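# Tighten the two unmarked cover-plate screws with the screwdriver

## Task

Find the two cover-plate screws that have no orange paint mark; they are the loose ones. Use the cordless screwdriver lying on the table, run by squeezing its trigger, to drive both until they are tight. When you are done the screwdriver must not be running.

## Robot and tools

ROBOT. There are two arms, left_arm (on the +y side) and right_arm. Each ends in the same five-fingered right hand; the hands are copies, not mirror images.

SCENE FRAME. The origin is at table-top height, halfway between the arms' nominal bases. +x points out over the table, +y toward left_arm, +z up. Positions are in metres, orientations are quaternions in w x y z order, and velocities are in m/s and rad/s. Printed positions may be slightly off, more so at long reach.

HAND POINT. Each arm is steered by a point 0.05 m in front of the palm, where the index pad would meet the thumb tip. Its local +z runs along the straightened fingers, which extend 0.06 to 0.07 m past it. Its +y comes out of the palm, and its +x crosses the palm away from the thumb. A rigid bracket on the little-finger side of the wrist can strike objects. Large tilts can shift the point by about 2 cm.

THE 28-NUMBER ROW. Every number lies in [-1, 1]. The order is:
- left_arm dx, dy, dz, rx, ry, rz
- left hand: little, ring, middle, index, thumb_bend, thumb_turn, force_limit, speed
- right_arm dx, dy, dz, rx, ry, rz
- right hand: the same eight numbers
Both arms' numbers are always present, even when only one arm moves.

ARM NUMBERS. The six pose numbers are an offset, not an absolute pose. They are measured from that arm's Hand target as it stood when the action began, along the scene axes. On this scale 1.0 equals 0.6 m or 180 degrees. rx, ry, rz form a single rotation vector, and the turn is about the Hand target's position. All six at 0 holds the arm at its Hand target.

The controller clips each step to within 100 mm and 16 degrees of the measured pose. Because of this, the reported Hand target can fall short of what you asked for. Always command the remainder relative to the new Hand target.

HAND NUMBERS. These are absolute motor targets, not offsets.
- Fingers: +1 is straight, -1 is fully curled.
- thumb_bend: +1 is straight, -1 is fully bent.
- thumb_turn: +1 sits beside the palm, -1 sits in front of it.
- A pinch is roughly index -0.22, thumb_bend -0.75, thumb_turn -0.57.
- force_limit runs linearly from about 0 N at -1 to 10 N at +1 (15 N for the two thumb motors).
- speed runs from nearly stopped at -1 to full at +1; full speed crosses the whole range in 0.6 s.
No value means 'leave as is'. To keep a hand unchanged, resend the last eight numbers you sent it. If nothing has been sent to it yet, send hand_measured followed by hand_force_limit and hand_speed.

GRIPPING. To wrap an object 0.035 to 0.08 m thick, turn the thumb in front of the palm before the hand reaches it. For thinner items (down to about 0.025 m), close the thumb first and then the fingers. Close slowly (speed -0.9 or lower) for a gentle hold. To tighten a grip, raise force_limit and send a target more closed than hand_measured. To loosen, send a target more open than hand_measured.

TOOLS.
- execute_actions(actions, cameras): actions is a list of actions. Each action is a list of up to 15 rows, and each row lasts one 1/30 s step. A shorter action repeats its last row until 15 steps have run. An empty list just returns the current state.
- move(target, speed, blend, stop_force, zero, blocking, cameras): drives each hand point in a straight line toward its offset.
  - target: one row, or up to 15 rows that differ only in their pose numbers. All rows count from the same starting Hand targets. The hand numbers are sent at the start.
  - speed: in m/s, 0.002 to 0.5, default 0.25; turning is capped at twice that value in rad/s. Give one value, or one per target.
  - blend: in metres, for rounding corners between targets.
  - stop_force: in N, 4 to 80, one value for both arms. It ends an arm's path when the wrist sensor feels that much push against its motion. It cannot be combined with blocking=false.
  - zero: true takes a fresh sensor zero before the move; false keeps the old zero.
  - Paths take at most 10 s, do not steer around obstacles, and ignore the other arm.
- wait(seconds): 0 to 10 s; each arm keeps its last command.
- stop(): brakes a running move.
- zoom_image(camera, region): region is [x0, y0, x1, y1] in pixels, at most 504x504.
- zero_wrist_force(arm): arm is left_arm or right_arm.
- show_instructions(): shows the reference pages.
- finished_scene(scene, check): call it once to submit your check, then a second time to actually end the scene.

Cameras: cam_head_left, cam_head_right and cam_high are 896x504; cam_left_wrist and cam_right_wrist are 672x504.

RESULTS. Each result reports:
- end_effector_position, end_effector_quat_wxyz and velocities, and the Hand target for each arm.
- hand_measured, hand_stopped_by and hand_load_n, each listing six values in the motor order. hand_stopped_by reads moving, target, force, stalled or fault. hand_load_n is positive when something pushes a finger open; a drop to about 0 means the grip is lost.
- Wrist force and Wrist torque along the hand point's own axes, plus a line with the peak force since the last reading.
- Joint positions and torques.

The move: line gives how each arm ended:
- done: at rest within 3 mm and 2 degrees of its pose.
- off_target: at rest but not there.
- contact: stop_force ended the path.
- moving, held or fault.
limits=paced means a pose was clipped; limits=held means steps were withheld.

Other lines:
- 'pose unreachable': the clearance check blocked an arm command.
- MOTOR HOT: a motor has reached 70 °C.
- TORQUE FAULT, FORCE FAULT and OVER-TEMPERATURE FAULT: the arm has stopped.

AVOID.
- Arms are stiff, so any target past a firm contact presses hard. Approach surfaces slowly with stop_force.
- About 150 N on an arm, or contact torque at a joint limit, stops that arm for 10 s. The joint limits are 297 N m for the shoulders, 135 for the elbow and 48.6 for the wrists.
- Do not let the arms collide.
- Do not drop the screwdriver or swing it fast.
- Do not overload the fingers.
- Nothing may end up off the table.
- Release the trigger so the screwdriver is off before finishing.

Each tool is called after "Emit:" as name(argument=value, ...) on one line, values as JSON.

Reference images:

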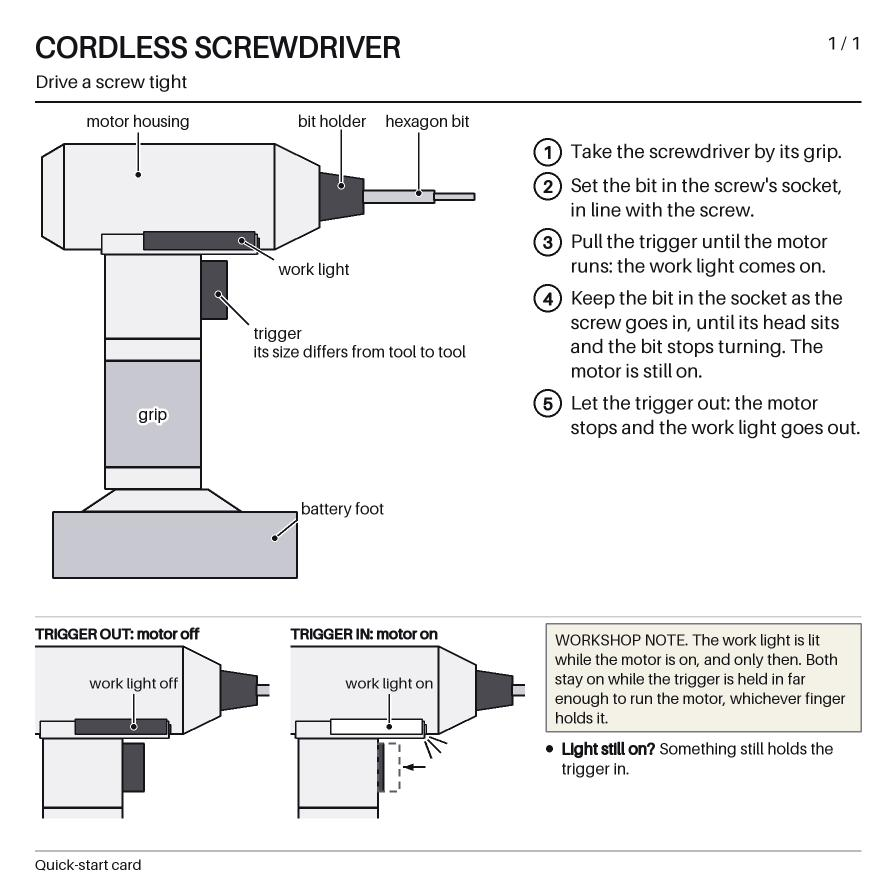

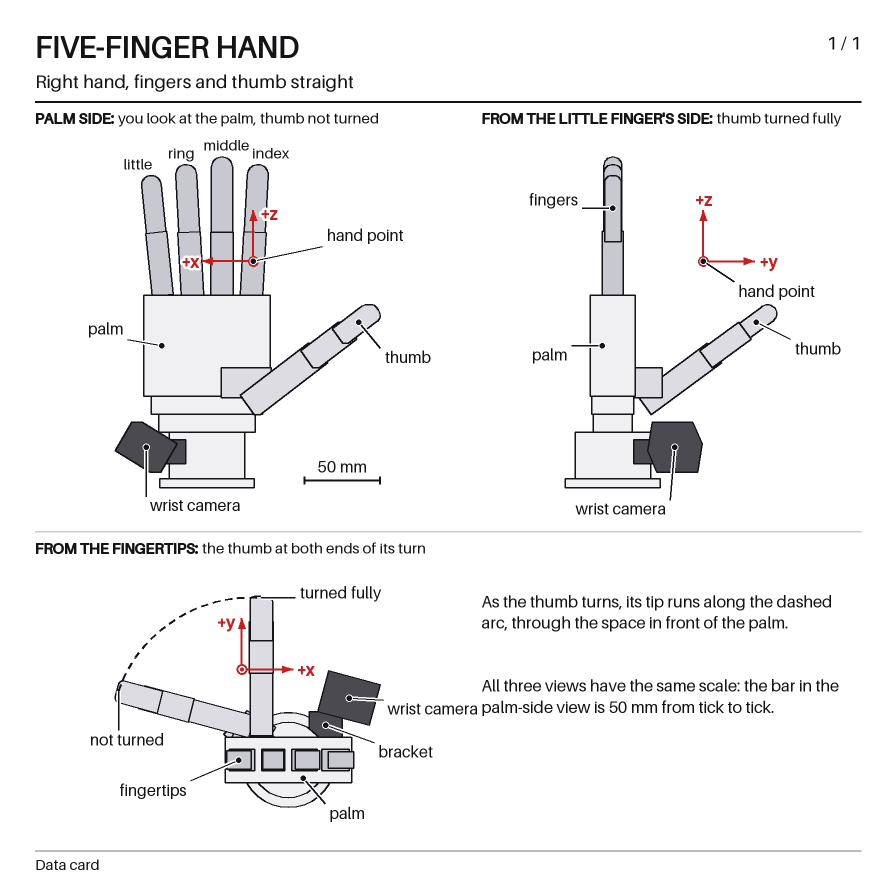

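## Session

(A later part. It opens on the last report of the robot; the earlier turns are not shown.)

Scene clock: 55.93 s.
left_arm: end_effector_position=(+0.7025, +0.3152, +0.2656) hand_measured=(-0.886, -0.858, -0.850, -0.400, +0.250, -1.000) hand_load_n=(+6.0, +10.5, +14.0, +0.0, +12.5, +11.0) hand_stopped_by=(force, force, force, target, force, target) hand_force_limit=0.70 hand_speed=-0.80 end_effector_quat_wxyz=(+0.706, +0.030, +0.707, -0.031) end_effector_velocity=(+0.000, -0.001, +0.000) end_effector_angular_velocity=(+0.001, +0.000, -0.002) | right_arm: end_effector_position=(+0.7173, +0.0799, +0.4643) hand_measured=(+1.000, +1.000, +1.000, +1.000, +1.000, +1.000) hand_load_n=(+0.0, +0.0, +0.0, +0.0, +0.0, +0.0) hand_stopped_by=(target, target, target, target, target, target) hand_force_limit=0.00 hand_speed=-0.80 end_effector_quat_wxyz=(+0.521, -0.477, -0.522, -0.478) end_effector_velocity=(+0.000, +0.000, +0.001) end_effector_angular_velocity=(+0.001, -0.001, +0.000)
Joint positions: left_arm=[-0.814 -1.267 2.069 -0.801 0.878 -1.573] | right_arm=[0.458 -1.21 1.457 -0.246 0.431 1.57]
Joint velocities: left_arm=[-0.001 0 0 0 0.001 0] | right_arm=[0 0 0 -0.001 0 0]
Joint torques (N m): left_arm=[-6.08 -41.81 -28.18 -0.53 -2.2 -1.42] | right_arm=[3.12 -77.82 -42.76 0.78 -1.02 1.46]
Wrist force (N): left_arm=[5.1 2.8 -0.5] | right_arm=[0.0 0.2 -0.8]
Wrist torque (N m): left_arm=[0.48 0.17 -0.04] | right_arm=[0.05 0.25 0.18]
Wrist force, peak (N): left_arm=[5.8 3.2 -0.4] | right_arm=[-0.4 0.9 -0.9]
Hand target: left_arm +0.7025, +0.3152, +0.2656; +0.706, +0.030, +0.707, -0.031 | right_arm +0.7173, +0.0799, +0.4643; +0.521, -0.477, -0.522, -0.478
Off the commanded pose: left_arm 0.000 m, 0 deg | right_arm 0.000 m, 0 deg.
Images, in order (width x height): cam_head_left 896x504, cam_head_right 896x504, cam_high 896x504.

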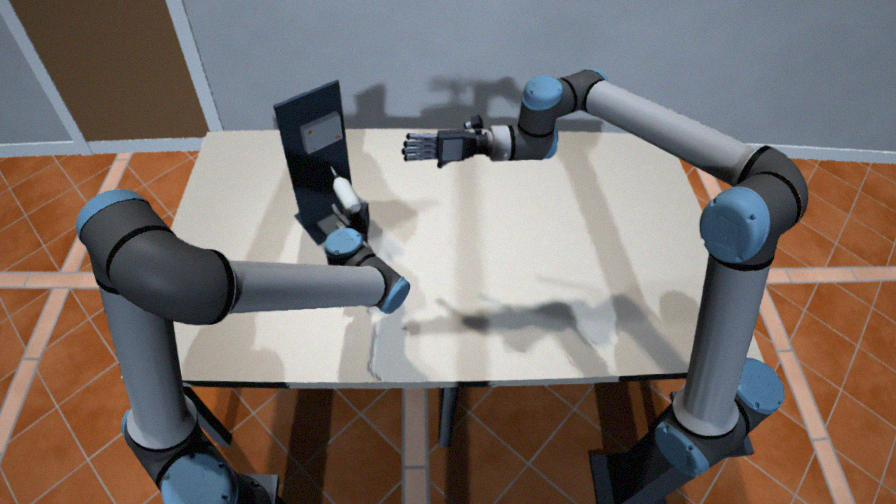

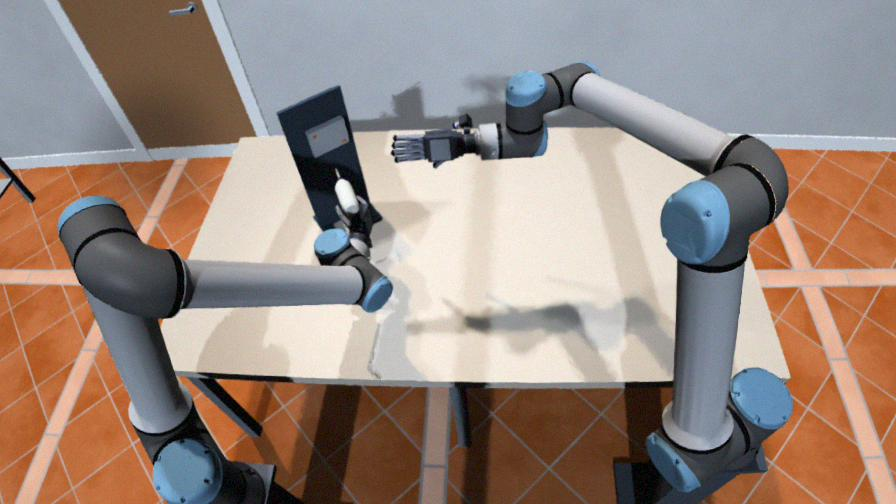

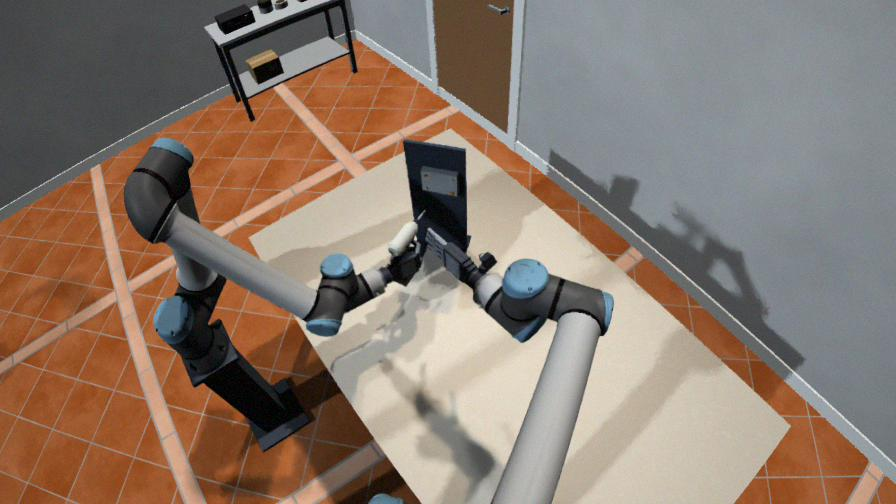

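Emit:
move(target=[0,0,0,0,0,0.078,-1,-1,-0.97,-0.4,-1,-1,0.7,-0.8,0,0.0,0,0,0,0,1,1,1,1,1,1,0,-0.8], speed=0.15, cameras=["cam_left_wrist","cam_right_wrist","cam_head_left"])

Emit:
zoom_image(camera="cam_left_wrist", region=[320, 200, 460, 340])

Emit:
zoom_image(camera="cam_right_wrist", region=[240, 160, 480, 340])

Emit:
zoom_image(camera="cam_head_left", region=[270, 80, 390, 230])

Scene clock: 59.10 s.
left_arm: end_effector_position=(+0.7024, +0.3150, +0.2654) hand_measured=(-0.886, -0.858, -0.850, -0.400, +0.250, -1.000) hand_load_n=(+6.0, +10.5, +14.0, +0.0, +12.5, +11.5) hand_stopped_by=(force, force, force, target, force, target) hand_force_limit=0.70 hand_speed=-0.80 end_effector_quat_wxyz=(+0.705, -0.057, +0.705, +0.055) end_effector_velocity=(+0.000, +0.001, +0.001) end_effector_angular_velocity=(+0.000, -0.001, +0.002) | right_arm: end_effector_position=(+0.7173, +0.0799, +0.4643) hand_measured=(+1.000, +1.000, +1.000, +1.000, +1.000, +1.000) hand_load_n=(+0.0, +0.0, +0.0, +0.0, +0.0, -0.5) hand_stopped_by=(target, target, target, target, target, target) hand_force_limit=0.00 hand_speed=-0.80 end_effector_quat_wxyz=(+0.521, -0.477, -0.522, -0.478) end_effector_velocity=(+0.000, +0.000, +0.000) end_effector_angular_velocity=(+0.000, +0.000, +0.000)
Joint positions: left_arm=[-0.868 -1.204 1.974 -0.77 0.579 -1.573] | right_arm=[0.458 -1.211 1.457 -0.246 0.431 1.57]
Joint velocities: left_arm=[0 -0.001 0 -0.002 -0.002 0.001] | right_arm=[0 0 0 0 0 0]
Joint torques (N m): left_arm=[6.34 -79.3 -21.62 -4.84 -1.14 -2.78] | right_arm=[13.56 -79.19 -37.63 0.06 -0.52 1.38]
Wrist force (N): left_arm=[5.5 3.2 -0.3] | right_arm=[-0.3 0.4 -0.8]
Wrist torque (N m): left_arm=[0.52 0.10 0.00] | right_arm=[0.08 0.29 0.17]
Wrist force, peak (N): left_arm=[5.9 4.1 -0.9] | right_arm=[-0.4 0.4 -1.1]
Hand target: left_arm +0.7023, +0.3151, +0.2654; +0.705, -0.057, +0.705, +0.055 | right_arm +0.7173, +0.0799, +0.4643; +0.521, -0.477, -0.522, -0.478
Off the commanded pose: left_arm 0.000 m, 0 deg | right_arm 0.000 m, 0 deg.
move: done
Images, in order (width x height): cam_head_left 896x504, cam_left_wrist 672x504, cam_right_wrist 672x504.

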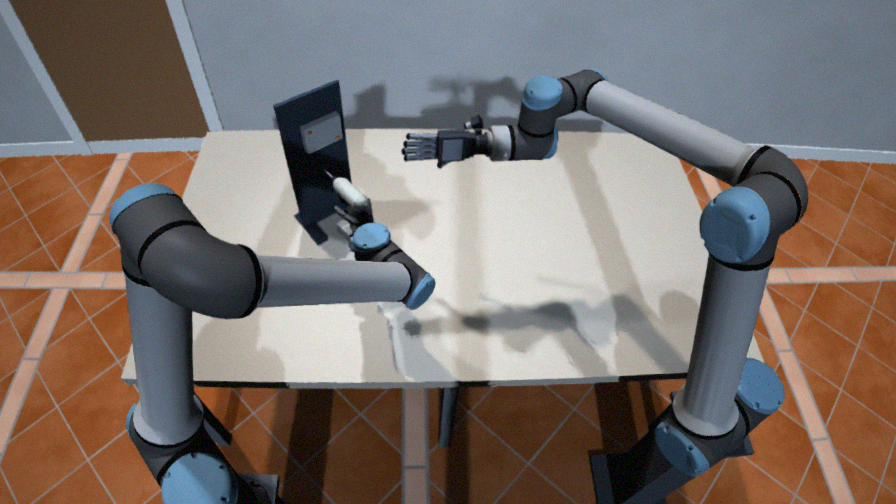

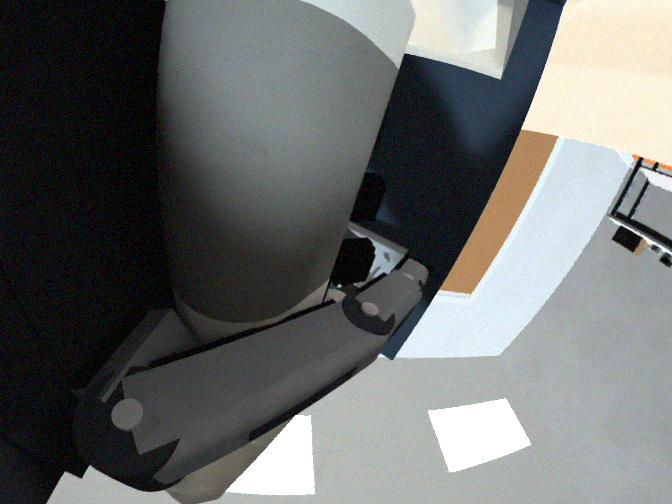

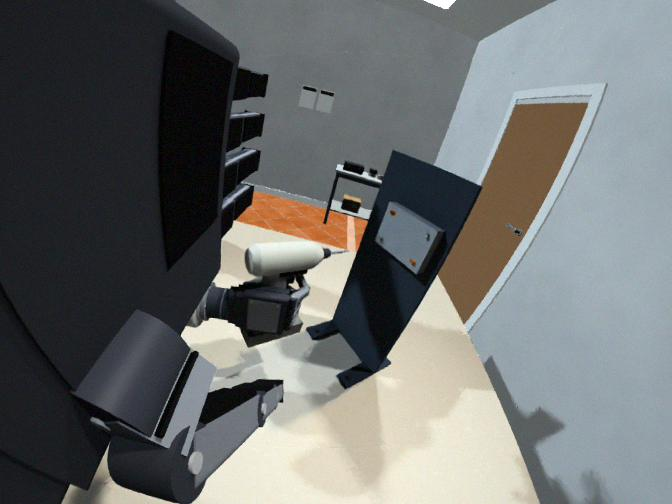

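Scaled by 3.600 from the camera's 672x504 image, which has a finer 960x720 frame.

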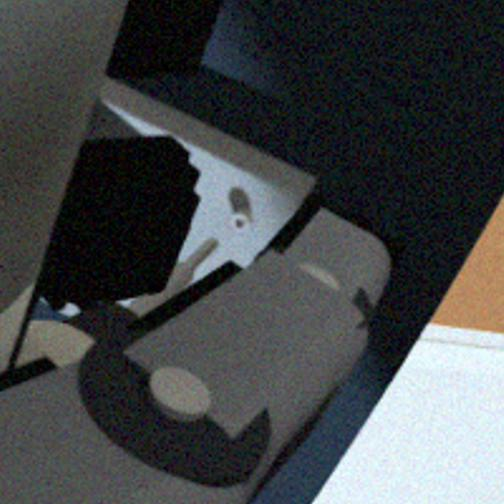

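Scaled by 2.100 from the camera's 672x504 image, which has a finer 960x720 frame.

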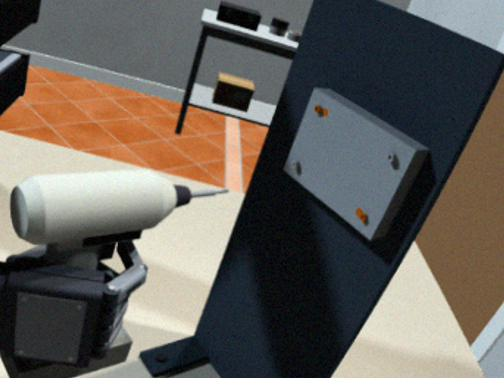

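Scaled by 3.360.

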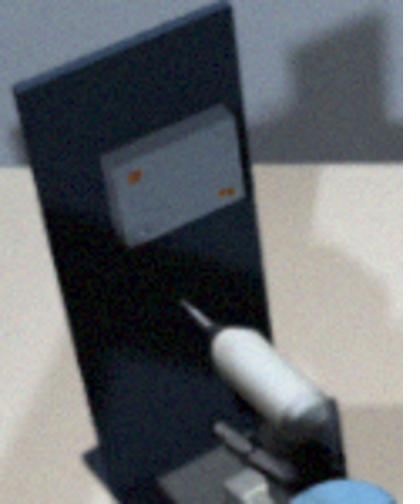

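Emit:
move(target=[0.0394,0.0308,0,0,0,0,-1,-1,-0.97,-0.4,-1,-1,0.7,-0.8,0,0.0,0,0,0,0,1,1,1,1,1,1,0,-0.8], speed=0.1, stop_force=8, cameras=["cam_left_wrist","cam_right_wrist","cam_head_left"])

Emit:
zoom_image(camera="cam_left_wrist", region=[320, 200, 460, 340])

Emit:
zoom_image(camera="cam_right_wrist", region=[240, 160, 480, 340])

Emit:
zoom_image(camera="cam_head_left", region=[270, 80, 390, 230])

Scene clock: 61.33 s.
left_arm: end_effector_position=(+0.7260, +0.3336, +0.2654) hand_measured=(-0.886, -0.858, -0.850, -0.400, +0.250, -1.000) hand_load_n=(+6.0, +10.5, +14.0, +0.0, +12.5, +11.0) hand_stopped_by=(force, force, force, target, force, target) hand_force_limit=0.70 hand_speed=-0.80 end_effector_quat_wxyz=(+0.705, -0.057, +0.705, +0.055) end_effector_velocity=(+0.000, -0.001, +0.000) end_effector_angular_velocity=(+0.001, +0.001, -0.001) | right_arm: end_effector_position=(+0.7173, +0.0799, +0.4643) hand_measured=(+1.000, +1.000, +1.000, +1.000, +1.000, +1.000) hand_load_n=(+0.0, +0.0, +0.0, +0.0, +0.0, +0.0) hand_stopped_by=(target, target, target, target, target, target) hand_force_limit=0.00 hand_speed=-0.80 end_effector_quat_wxyz=(+0.521, -0.477, -0.522, -0.478) end_effector_velocity=(+0.000, +0.000, -0.001) end_effector_angular_velocity=(-0.001, +0.001, +0.000)
Joint positions: left_arm=[-0.82 -1.19 1.953 -0.763 0.626 -1.573] | right_arm=[0.458 -1.211 1.457 -0.246 0.431 1.57]
Joint velocities: left_arm=[-0.001 0 0 0.001 0.001 0.001] | right_arm=[0 0.001 0 0 0 0]
Joint torques (N m): left_arm=[-14.53 -78.06 -23.99 -4.73 -2.16 3.41] | right_arm=[13.37 -79.35 -37.56 -0.58 -0.18 1.39]
Wrist force (N): left_arm=[5.2 3.3 -0.1] | right_arm=[-0.1 0.4 -0.4]
Wrist torque (N m): left_arm=[0.52 0.12 0.00] | right_arm=[0.05 0.26 0.18]
Wrist force, peak (N): left_arm=[5.5 3.3 1.0] | right_arm=[-0.5 0.8 -0.8]
Hand target: left_arm +0.7260, +0.3336, +0.2654; +0.705, -0.057, +0.705, +0.055 | right_arm +0.7173, +0.0799, +0.4643; +0.521, -0.477, -0.522, -0.478
Off the commanded pose: left_arm 0.000 m, 0 deg | right_arm 0.000 m, 0 deg.
move: done
Images, in order (width x height): cam_head_left 896x504, cam_left_wrist 672x504, cam_right_wrist 672x504.

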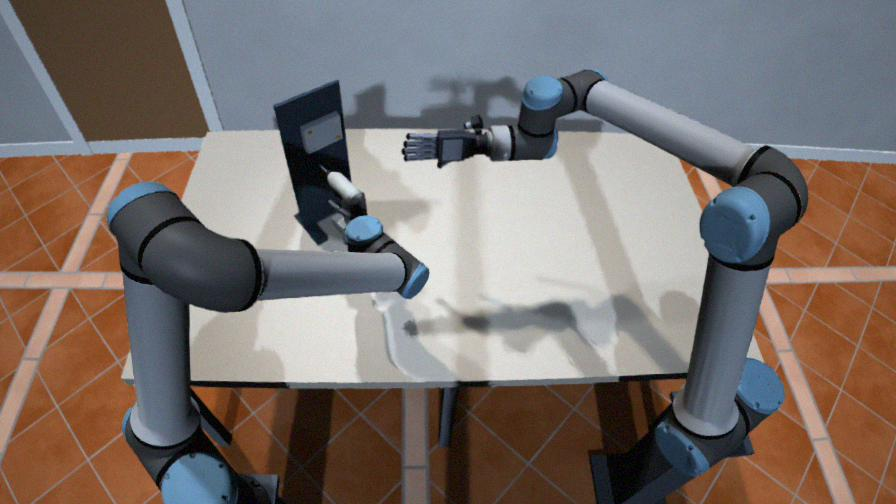

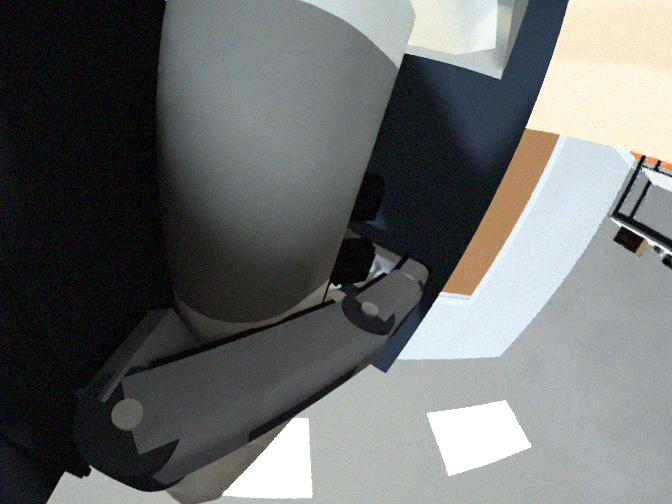

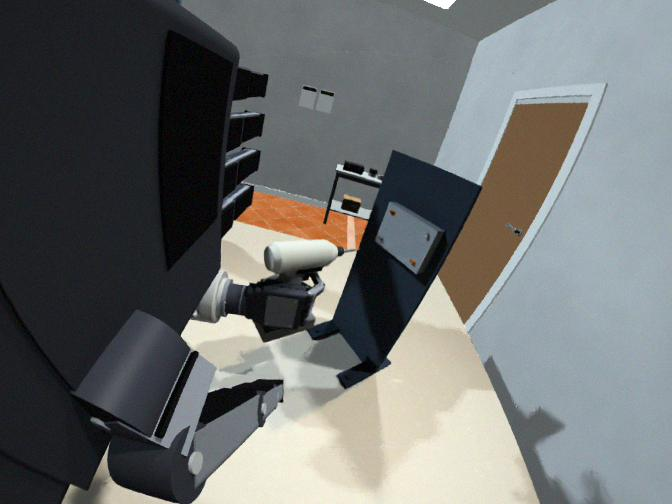

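Scaled by 3.600 from the camera's 672x504 image, which has a finer 960x720 frame.

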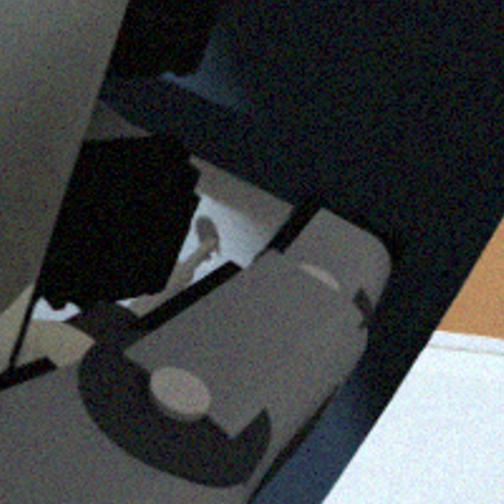

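Scaled by 2.100 from the camera's 672x504 image, which has a finer 960x720 frame.

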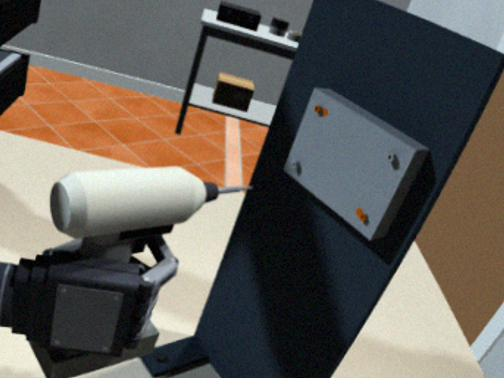

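Scaled by 3.360.

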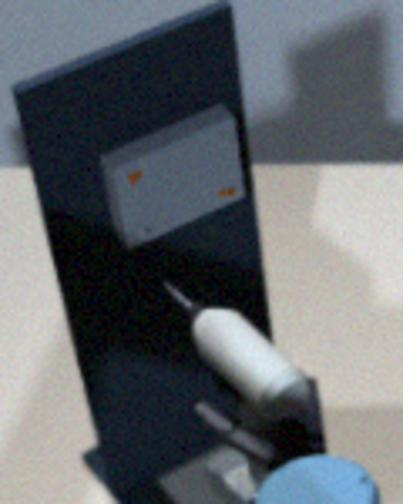

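Emit:
zoom_image(camera="cam_left_wrist", region=[355, 240, 405, 290])

Scaled by 10.080 from the camera's 672x504 image, which has a finer 960x720 frame.

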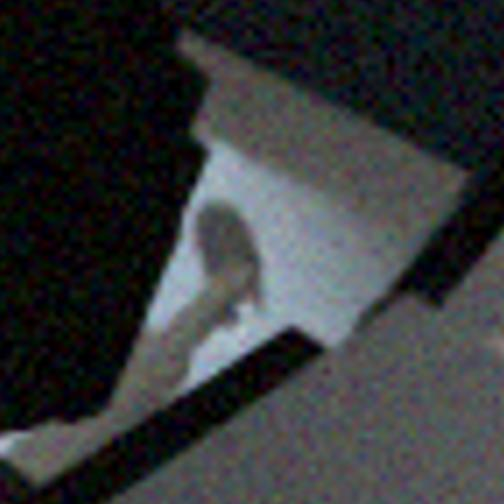

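Emit:
move(target=[0.0248,0.0088,0.0167,0,0,0,-1,-1,-0.97,-0.4,-1,-1,0.7,-0.8,0,0.0,0,0,0,0,1,1,1,1,1,1,0,-0.8], speed=0.08, stop_force=8, cameras=["cam_left_wrist","cam_right_wrist","cam_head_left"])

Emit:
zoom_image(camera="cam_left_wrist", region=[355, 240, 405, 290])

Emit:
zoom_image(camera="cam_right_wrist", region=[320, 180, 440, 300])

Emit:
zoom_image(camera="cam_head_left", region=[290, 110, 350, 180])

Scene clock: 63.63 s.
left_arm: end_effector_position=(+0.7409, +0.3389, +0.2754) hand_measured=(-0.886, -0.858, -0.850, -0.400, +0.250, -1.000) hand_load_n=(+6.0, +10.5, +14.0, +0.0, +12.5, +11.0) hand_stopped_by=(force, force, force, target, force, target) hand_force_limit=0.70 hand_speed=-0.80 end_effector_quat_wxyz=(+0.705, -0.057, +0.705, +0.055) end_effector_velocity=(+0.000, +0.000, -0.001) end_effector_angular_velocity=(+0.002, +0.001, -0.001) | right_arm: end_effector_position=(+0.7173, +0.0799, +0.4643) hand_measured=(+1.000, +1.000, +1.000, +1.000, +1.000, +1.000) hand_load_n=(+0.0, +0.0, +0.0, -0.5, +0.0, +0.0) hand_stopped_by=(target, target, target, target, target, target) hand_force_limit=0.00 hand_speed=-0.80 end_effector_quat_wxyz=(+0.521, -0.477, -0.522, -0.478) end_effector_velocity=(+0.000, +0.000, +0.000) end_effector_angular_velocity=(+0.000, +0.000, +0.000)
Joint positions: left_arm=[-0.798 -1.188 1.926 -0.738 0.648 -1.573] | right_arm=[0.458 -1.211 1.457 -0.246 0.431 1.57]
Joint velocities: left_arm=[0 0.001 0 0.001 0 0] | right_arm=[0 0 0 0 0 0]
Joint torques (N m): left_arm=[-11.84 -47.15 -24.29 -4.9 -2.24 -2.55] | right_arm=[13.73 -79.83 -37.57 -0.99 0 1.42]
Wrist force (N): left_arm=[5.6 3.2 -0.4] | right_arm=[-0.2 0.3 -0.7]
Wrist torque (N m): left_arm=[0.56 0.08 0.03] | right_arm=[0.06 0.28 0.16]
Wrist force, peak (N): left_arm=[6.2 2.9 -1.3] | right_arm=[-0.1 0.5 -1.0]
Hand target: left_arm +0.7409, +0.3389, +0.2754; +0.705, -0.057, +0.705, +0.055 | right_arm +0.7173, +0.0799, +0.4643; +0.521, -0.477, -0.522, -0.478
Off the commanded pose: left_arm 0.000 m, 0 deg | right_arm 0.000 m, 0 deg.
move: done
Images, in order (width x height): cam_head_left 896x504, cam_left_wrist 672x504, cam_right_wrist 672x504.

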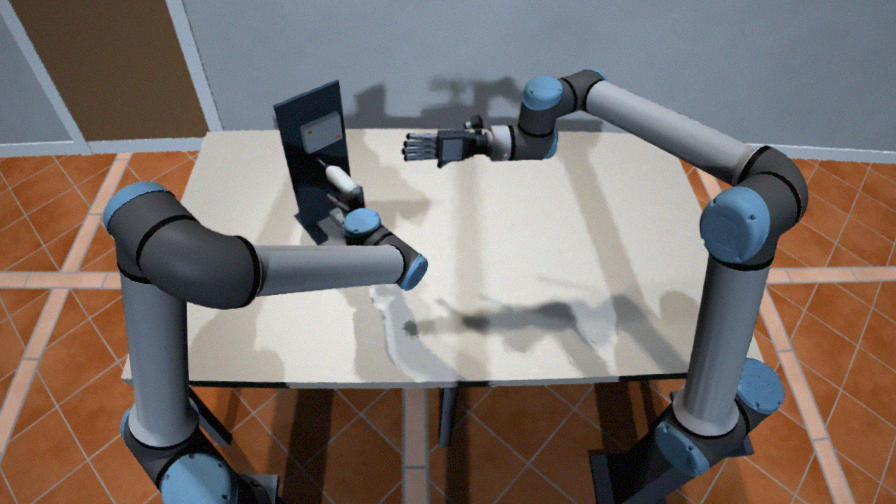

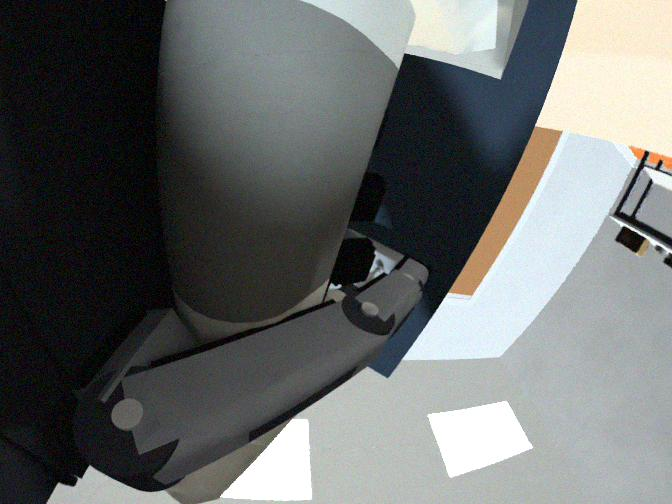

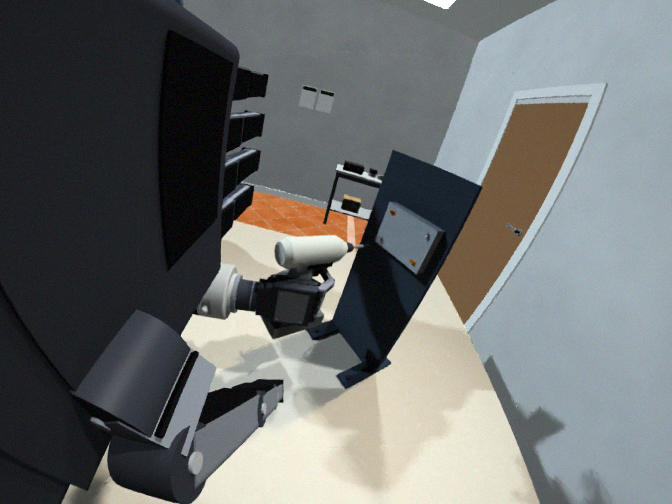

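Scaled by 10.080 from the camera's 672x504 image, which has a finer 960x720 frame.

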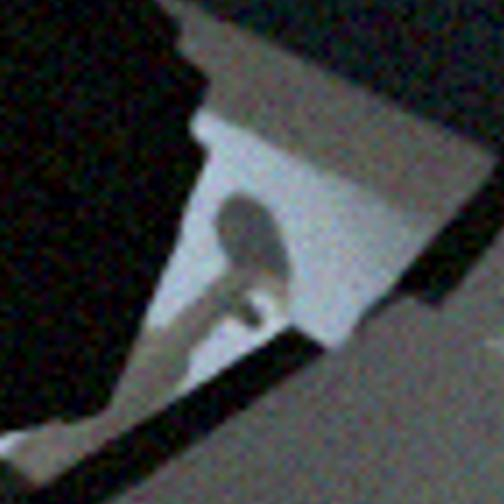

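Scaled by 4.200 from the camera's 672x504 image, which has a finer 960x720 frame.

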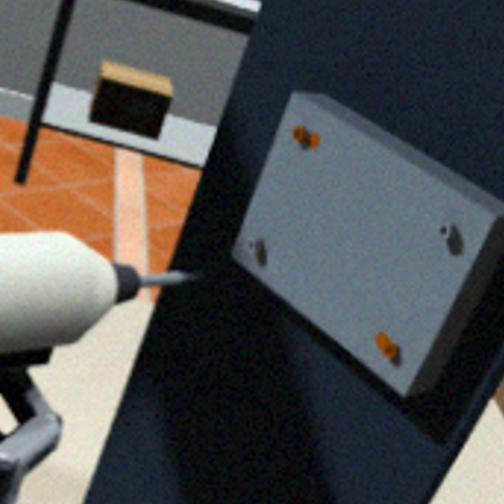

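Scaled by 7.200.

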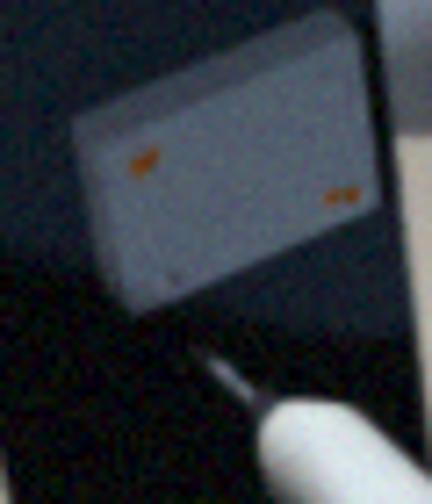

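Emit:
move(target=[0.0209,0.0057,0.0167,0,0,0,-1,-1,-0.97,-0.4,-1,-1,0.7,-0.8,0,0.0,0,0,0,0,1,1,1,1,1,1,0,-0.8], speed=0.08, stop_force=8, cameras=["cam_left_wrist","cam_right_wrist","cam_head_left"])

Emit:
zoom_image(camera="cam_left_wrist", region=[355, 240, 405, 290])

Emit:
zoom_image(camera="cam_right_wrist", region=[330, 190, 450, 310])

Emit:
zoom_image(camera="cam_head_left", region=[290, 110, 350, 180])

Scene clock: 65.57 s.
left_arm: end_effector_position=(+0.7535, +0.3423, +0.2854) hand_measured=(-0.886, -0.858, -0.850, -0.400, +0.250, -1.000) hand_load_n=(+6.0, +10.0, +14.0, +0.0, +12.5, +11.5) hand_stopped_by=(force, force, force, target, force, target) hand_force_limit=0.70 hand_speed=-0.80 end_effector_quat_wxyz=(+0.705, -0.057, +0.705, +0.055) end_effector_velocity=(+0.000, +0.000, +0.000) end_effector_angular_velocity=(+0.001, +0.001, +0.000) | right_arm: end_effector_position=(+0.7173, +0.0799, +0.4643) hand_measured=(+1.000, +1.000, +1.000, +1.000, +1.000, +1.000) hand_load_n=(+0.0, +0.0, +0.0, +0.0, +0.0, +0.0) hand_stopped_by=(target, target, target, target, target, target) hand_force_limit=0.00 hand_speed=-0.80 end_effector_quat_wxyz=(+0.521, -0.477, -0.522, -0.478) end_effector_velocity=(+0.000, +0.000, +0.000) end_effector_angular_velocity=(-0.001, +0.001, +0.000)
Joint positions: left_arm=[-0.782 -1.187 1.901 -0.714 0.665 -1.573] | right_arm=[0.458 -1.211 1.457 -0.246 0.431 1.57]
Joint velocities: left_arm=[0 0 0 0 0 0.001] | right_arm=[0 0 0 0.001 0 0]
Joint torques (N m): left_arm=[-14.34 -57.54 -26.07 -4.98 -2.43 3.8] | right_arm=[12.28 -79.68 -38.52 -1.53 0.3 1.5]
Wrist force (N): left_arm=[5.3 3.0 -0.2] | right_arm=[-0.1 0.7 -0.4]
Wrist torque (N m): left_arm=[0.51 0.12 0.00] | right_arm=[0.11 0.25 0.19]
Wrist force, peak (N): left_arm=[5.7 2.9 -1.0] | right_arm=[-0.3 0.8 -0.9]
Hand target: left_arm +0.7535, +0.3423, +0.2854; +0.705, -0.057, +0.705, +0.055 | right_arm +0.7173, +0.0799, +0.4643; +0.521, -0.477, -0.522, -0.478
Off the commanded pose: left_arm 0.000 m, 0 deg | right_arm 0.000 m, 0 deg.
move: done
Images, in order (width x height): cam_head_left 896x504, cam_left_wrist 672x504, cam_right_wrist 672x504.

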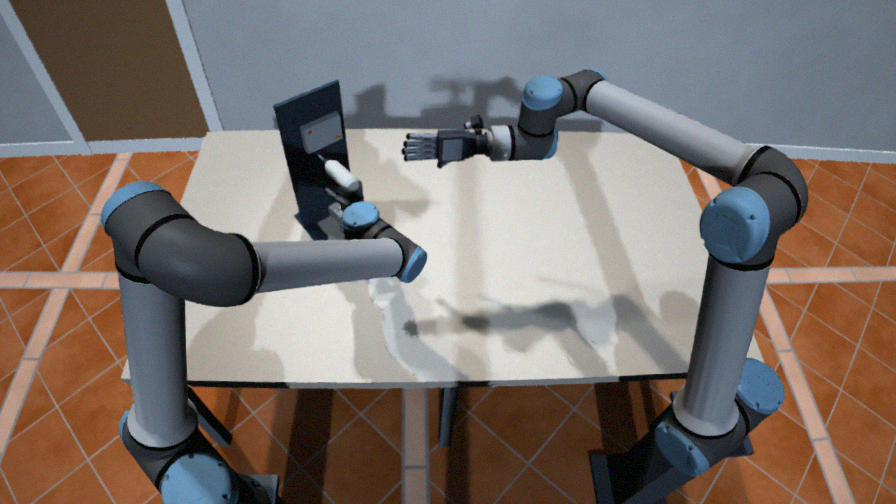

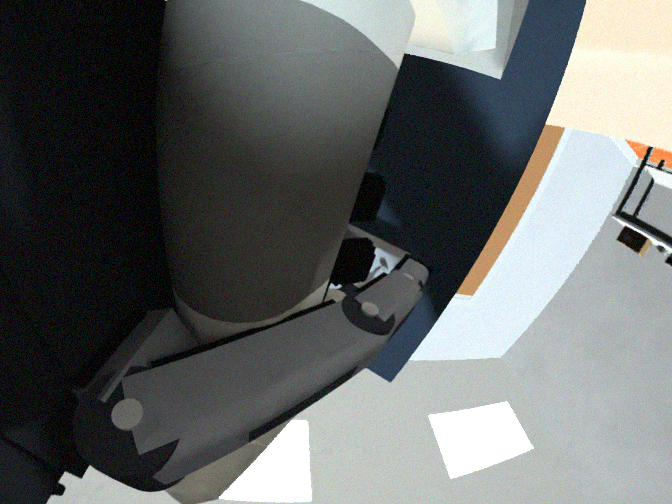

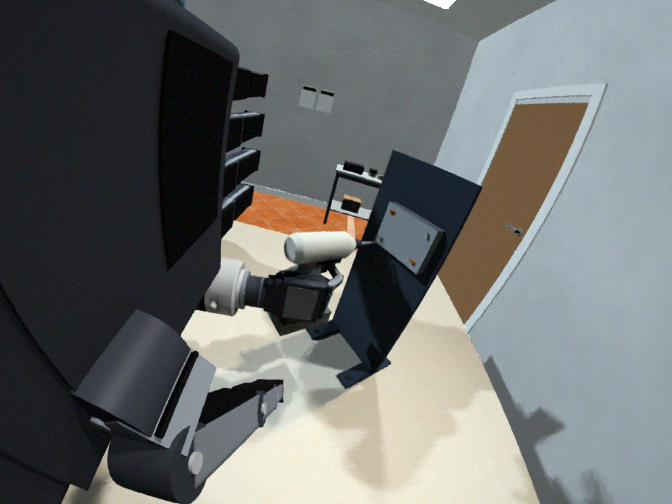

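Scaled by 10.080 from the camera's 672x504 image, which has a finer 960x720 frame.

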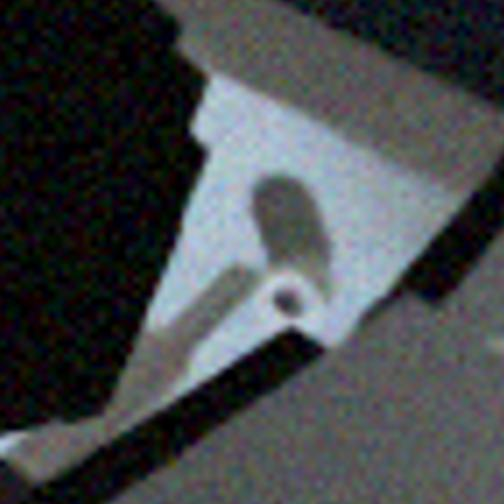

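Scaled by 4.200 from the camera's 672x504 image, which has a finer 960x720 frame.

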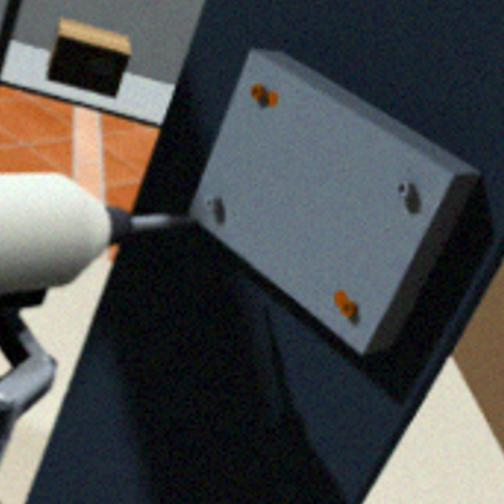

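Scaled by 7.200.

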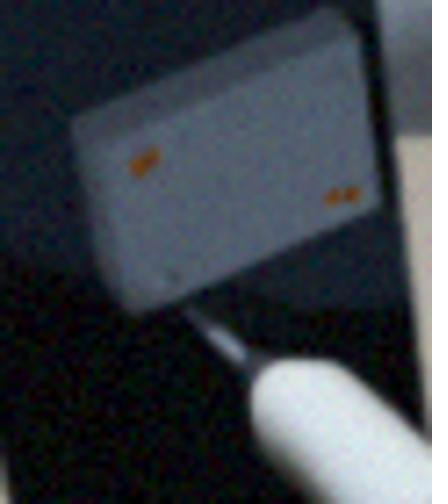

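Emit:
move(target=[0.0028,0.0075,0.0133,0,0,0,-1,-1,-0.97,-0.4,-1,-1,0.7,-0.8,0,0.0,0,0,0,0,1,1,1,1,1,1,0,-0.8], speed=0.04, stop_force=6, cameras=["cam_left_wrist","cam_right_wrist","cam_head_left"])

Emit:
zoom_image(camera="cam_left_wrist", region=[355, 240, 405, 290])

Emit:
zoom_image(camera="cam_right_wrist", region=[350, 210, 410, 270])

Emit:
zoom_image(camera="cam_head_left", region=[290, 110, 350, 180])

Scene clock: 67.77 s.
left_arm: end_effector_position=(+0.7552, +0.3467, +0.2935) hand_measured=(-0.886, -0.858, -0.850, -0.400, +0.250, -1.000) hand_load_n=(+6.0, +10.5, +14.0, +0.0, +12.5, +11.5) hand_stopped_by=(force, force, force, target, force, target) hand_force_limit=0.70 hand_speed=-0.80 end_effector_quat_wxyz=(+0.705, -0.057, +0.705, +0.055) end_effector_velocity=(+0.000, +0.000, +0.000) end_effector_angular_velocity=(+0.000, +0.000, +0.000) | right_arm: end_effector_position=(+0.7173, +0.0799, +0.4643) hand_measured=(+1.000, +1.000, +1.000, +1.000, +1.000, +1.000) hand_load_n=(+0.0, +0.0, +0.0, +0.0, +0.0, +0.0) hand_stopped_by=(target, target, target, target, target, target) hand_force_limit=0.00 hand_speed=-0.80 end_effector_quat_wxyz=(+0.521, -0.477, -0.522, -0.478) end_effector_velocity=(+0.001, +0.000, -0.001) end_effector_angular_velocity=(+0.000, +0.001, -0.001)
Joint positions: left_arm=[-0.775 -1.197 1.897 -0.7 0.672 -1.573] | right_arm=[0.458 -1.211 1.457 -0.246 0.431 1.57]
Joint velocities: left_arm=[0 0 0 0 0 0] | right_arm=[0 0.001 0 0 0 0]
Joint torques (N m): left_arm=[-12.95 -44.81 -27.26 -4.86 -1.01 1.02] | right_arm=[11.85 -79.64 -39.02 -2.03 0.62 1.37]
Wrist force (N): left_arm=[5.3 2.9 -0.5] | right_arm=[-0.1 0.2 -0.7]
Wrist torque (N m): left_arm=[0.51 0.13 -0.01] | right_arm=[0.05 0.26 0.18]
Wrist force, peak (N): left_arm=[5.8 3.1 -0.2] | right_arm=[-0.1 0.6 -1.3]
Hand target: left_arm +0.7552, +0.3468, +0.2934; +0.705, -0.057, +0.705, +0.055 | right_arm +0.7173, +0.0799, +0.4643; +0.521, -0.477, -0.522, -0.478
Off the commanded pose: left_arm 0.000 m, 0 deg | right_arm 0.000 m, 0 deg.
move: done
Images, in order (width x height): cam_head_left 896x504, cam_left_wrist 672x504, cam_right_wrist 672x504.

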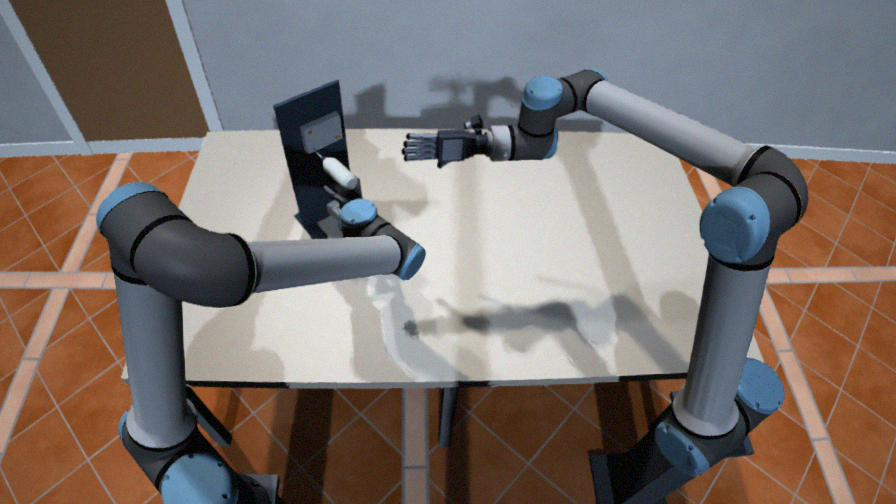

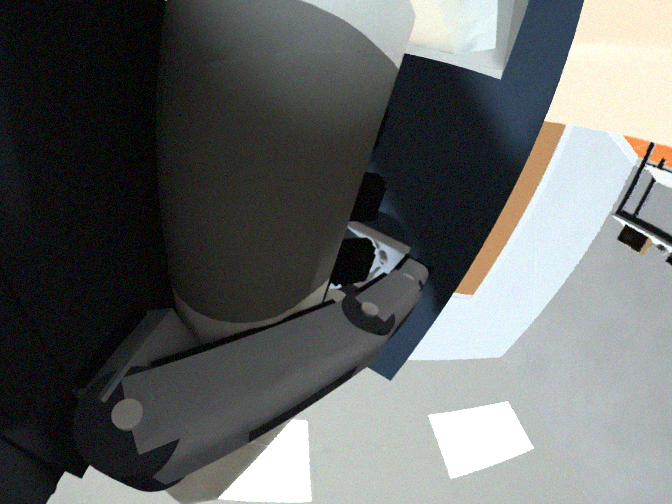

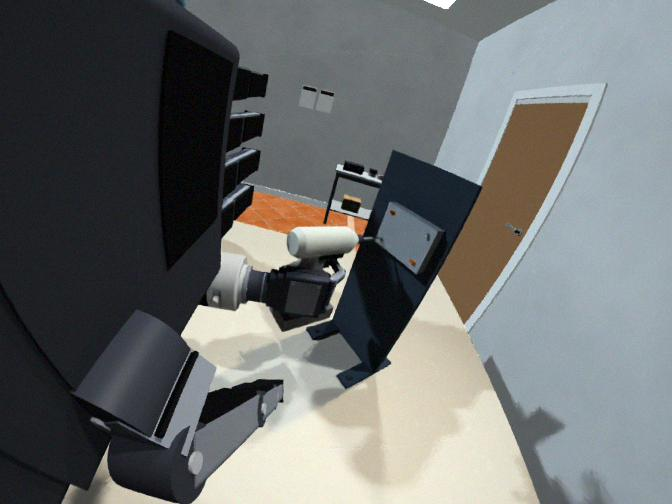

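Scaled by 10.080 from the camera's 672x504 image, which has a finer 960x720 frame.

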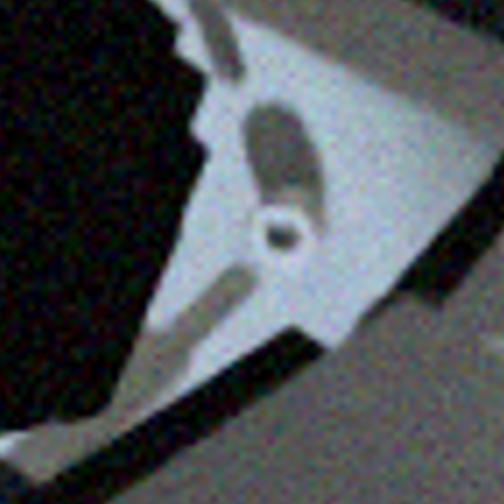

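Scaled by 8.400 from the camera's 672x504 image, which has a finer 960x720 frame.

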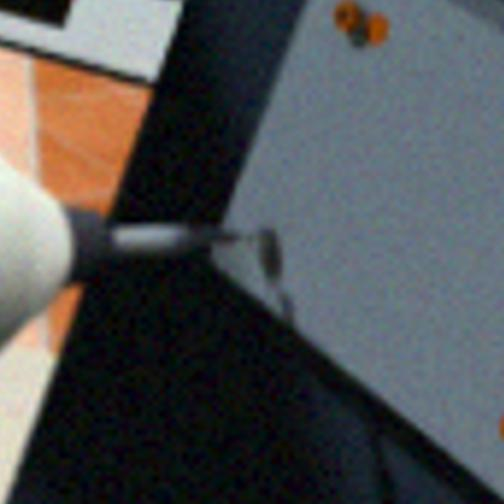

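Scaled by 7.200.

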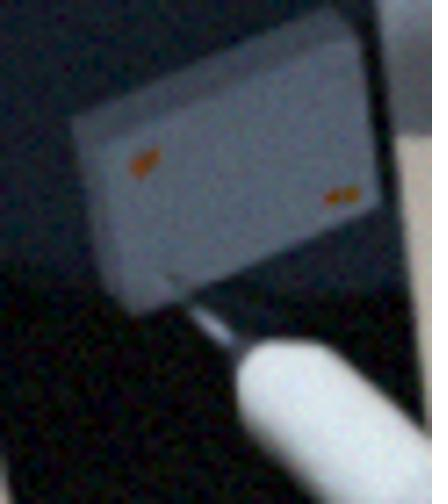

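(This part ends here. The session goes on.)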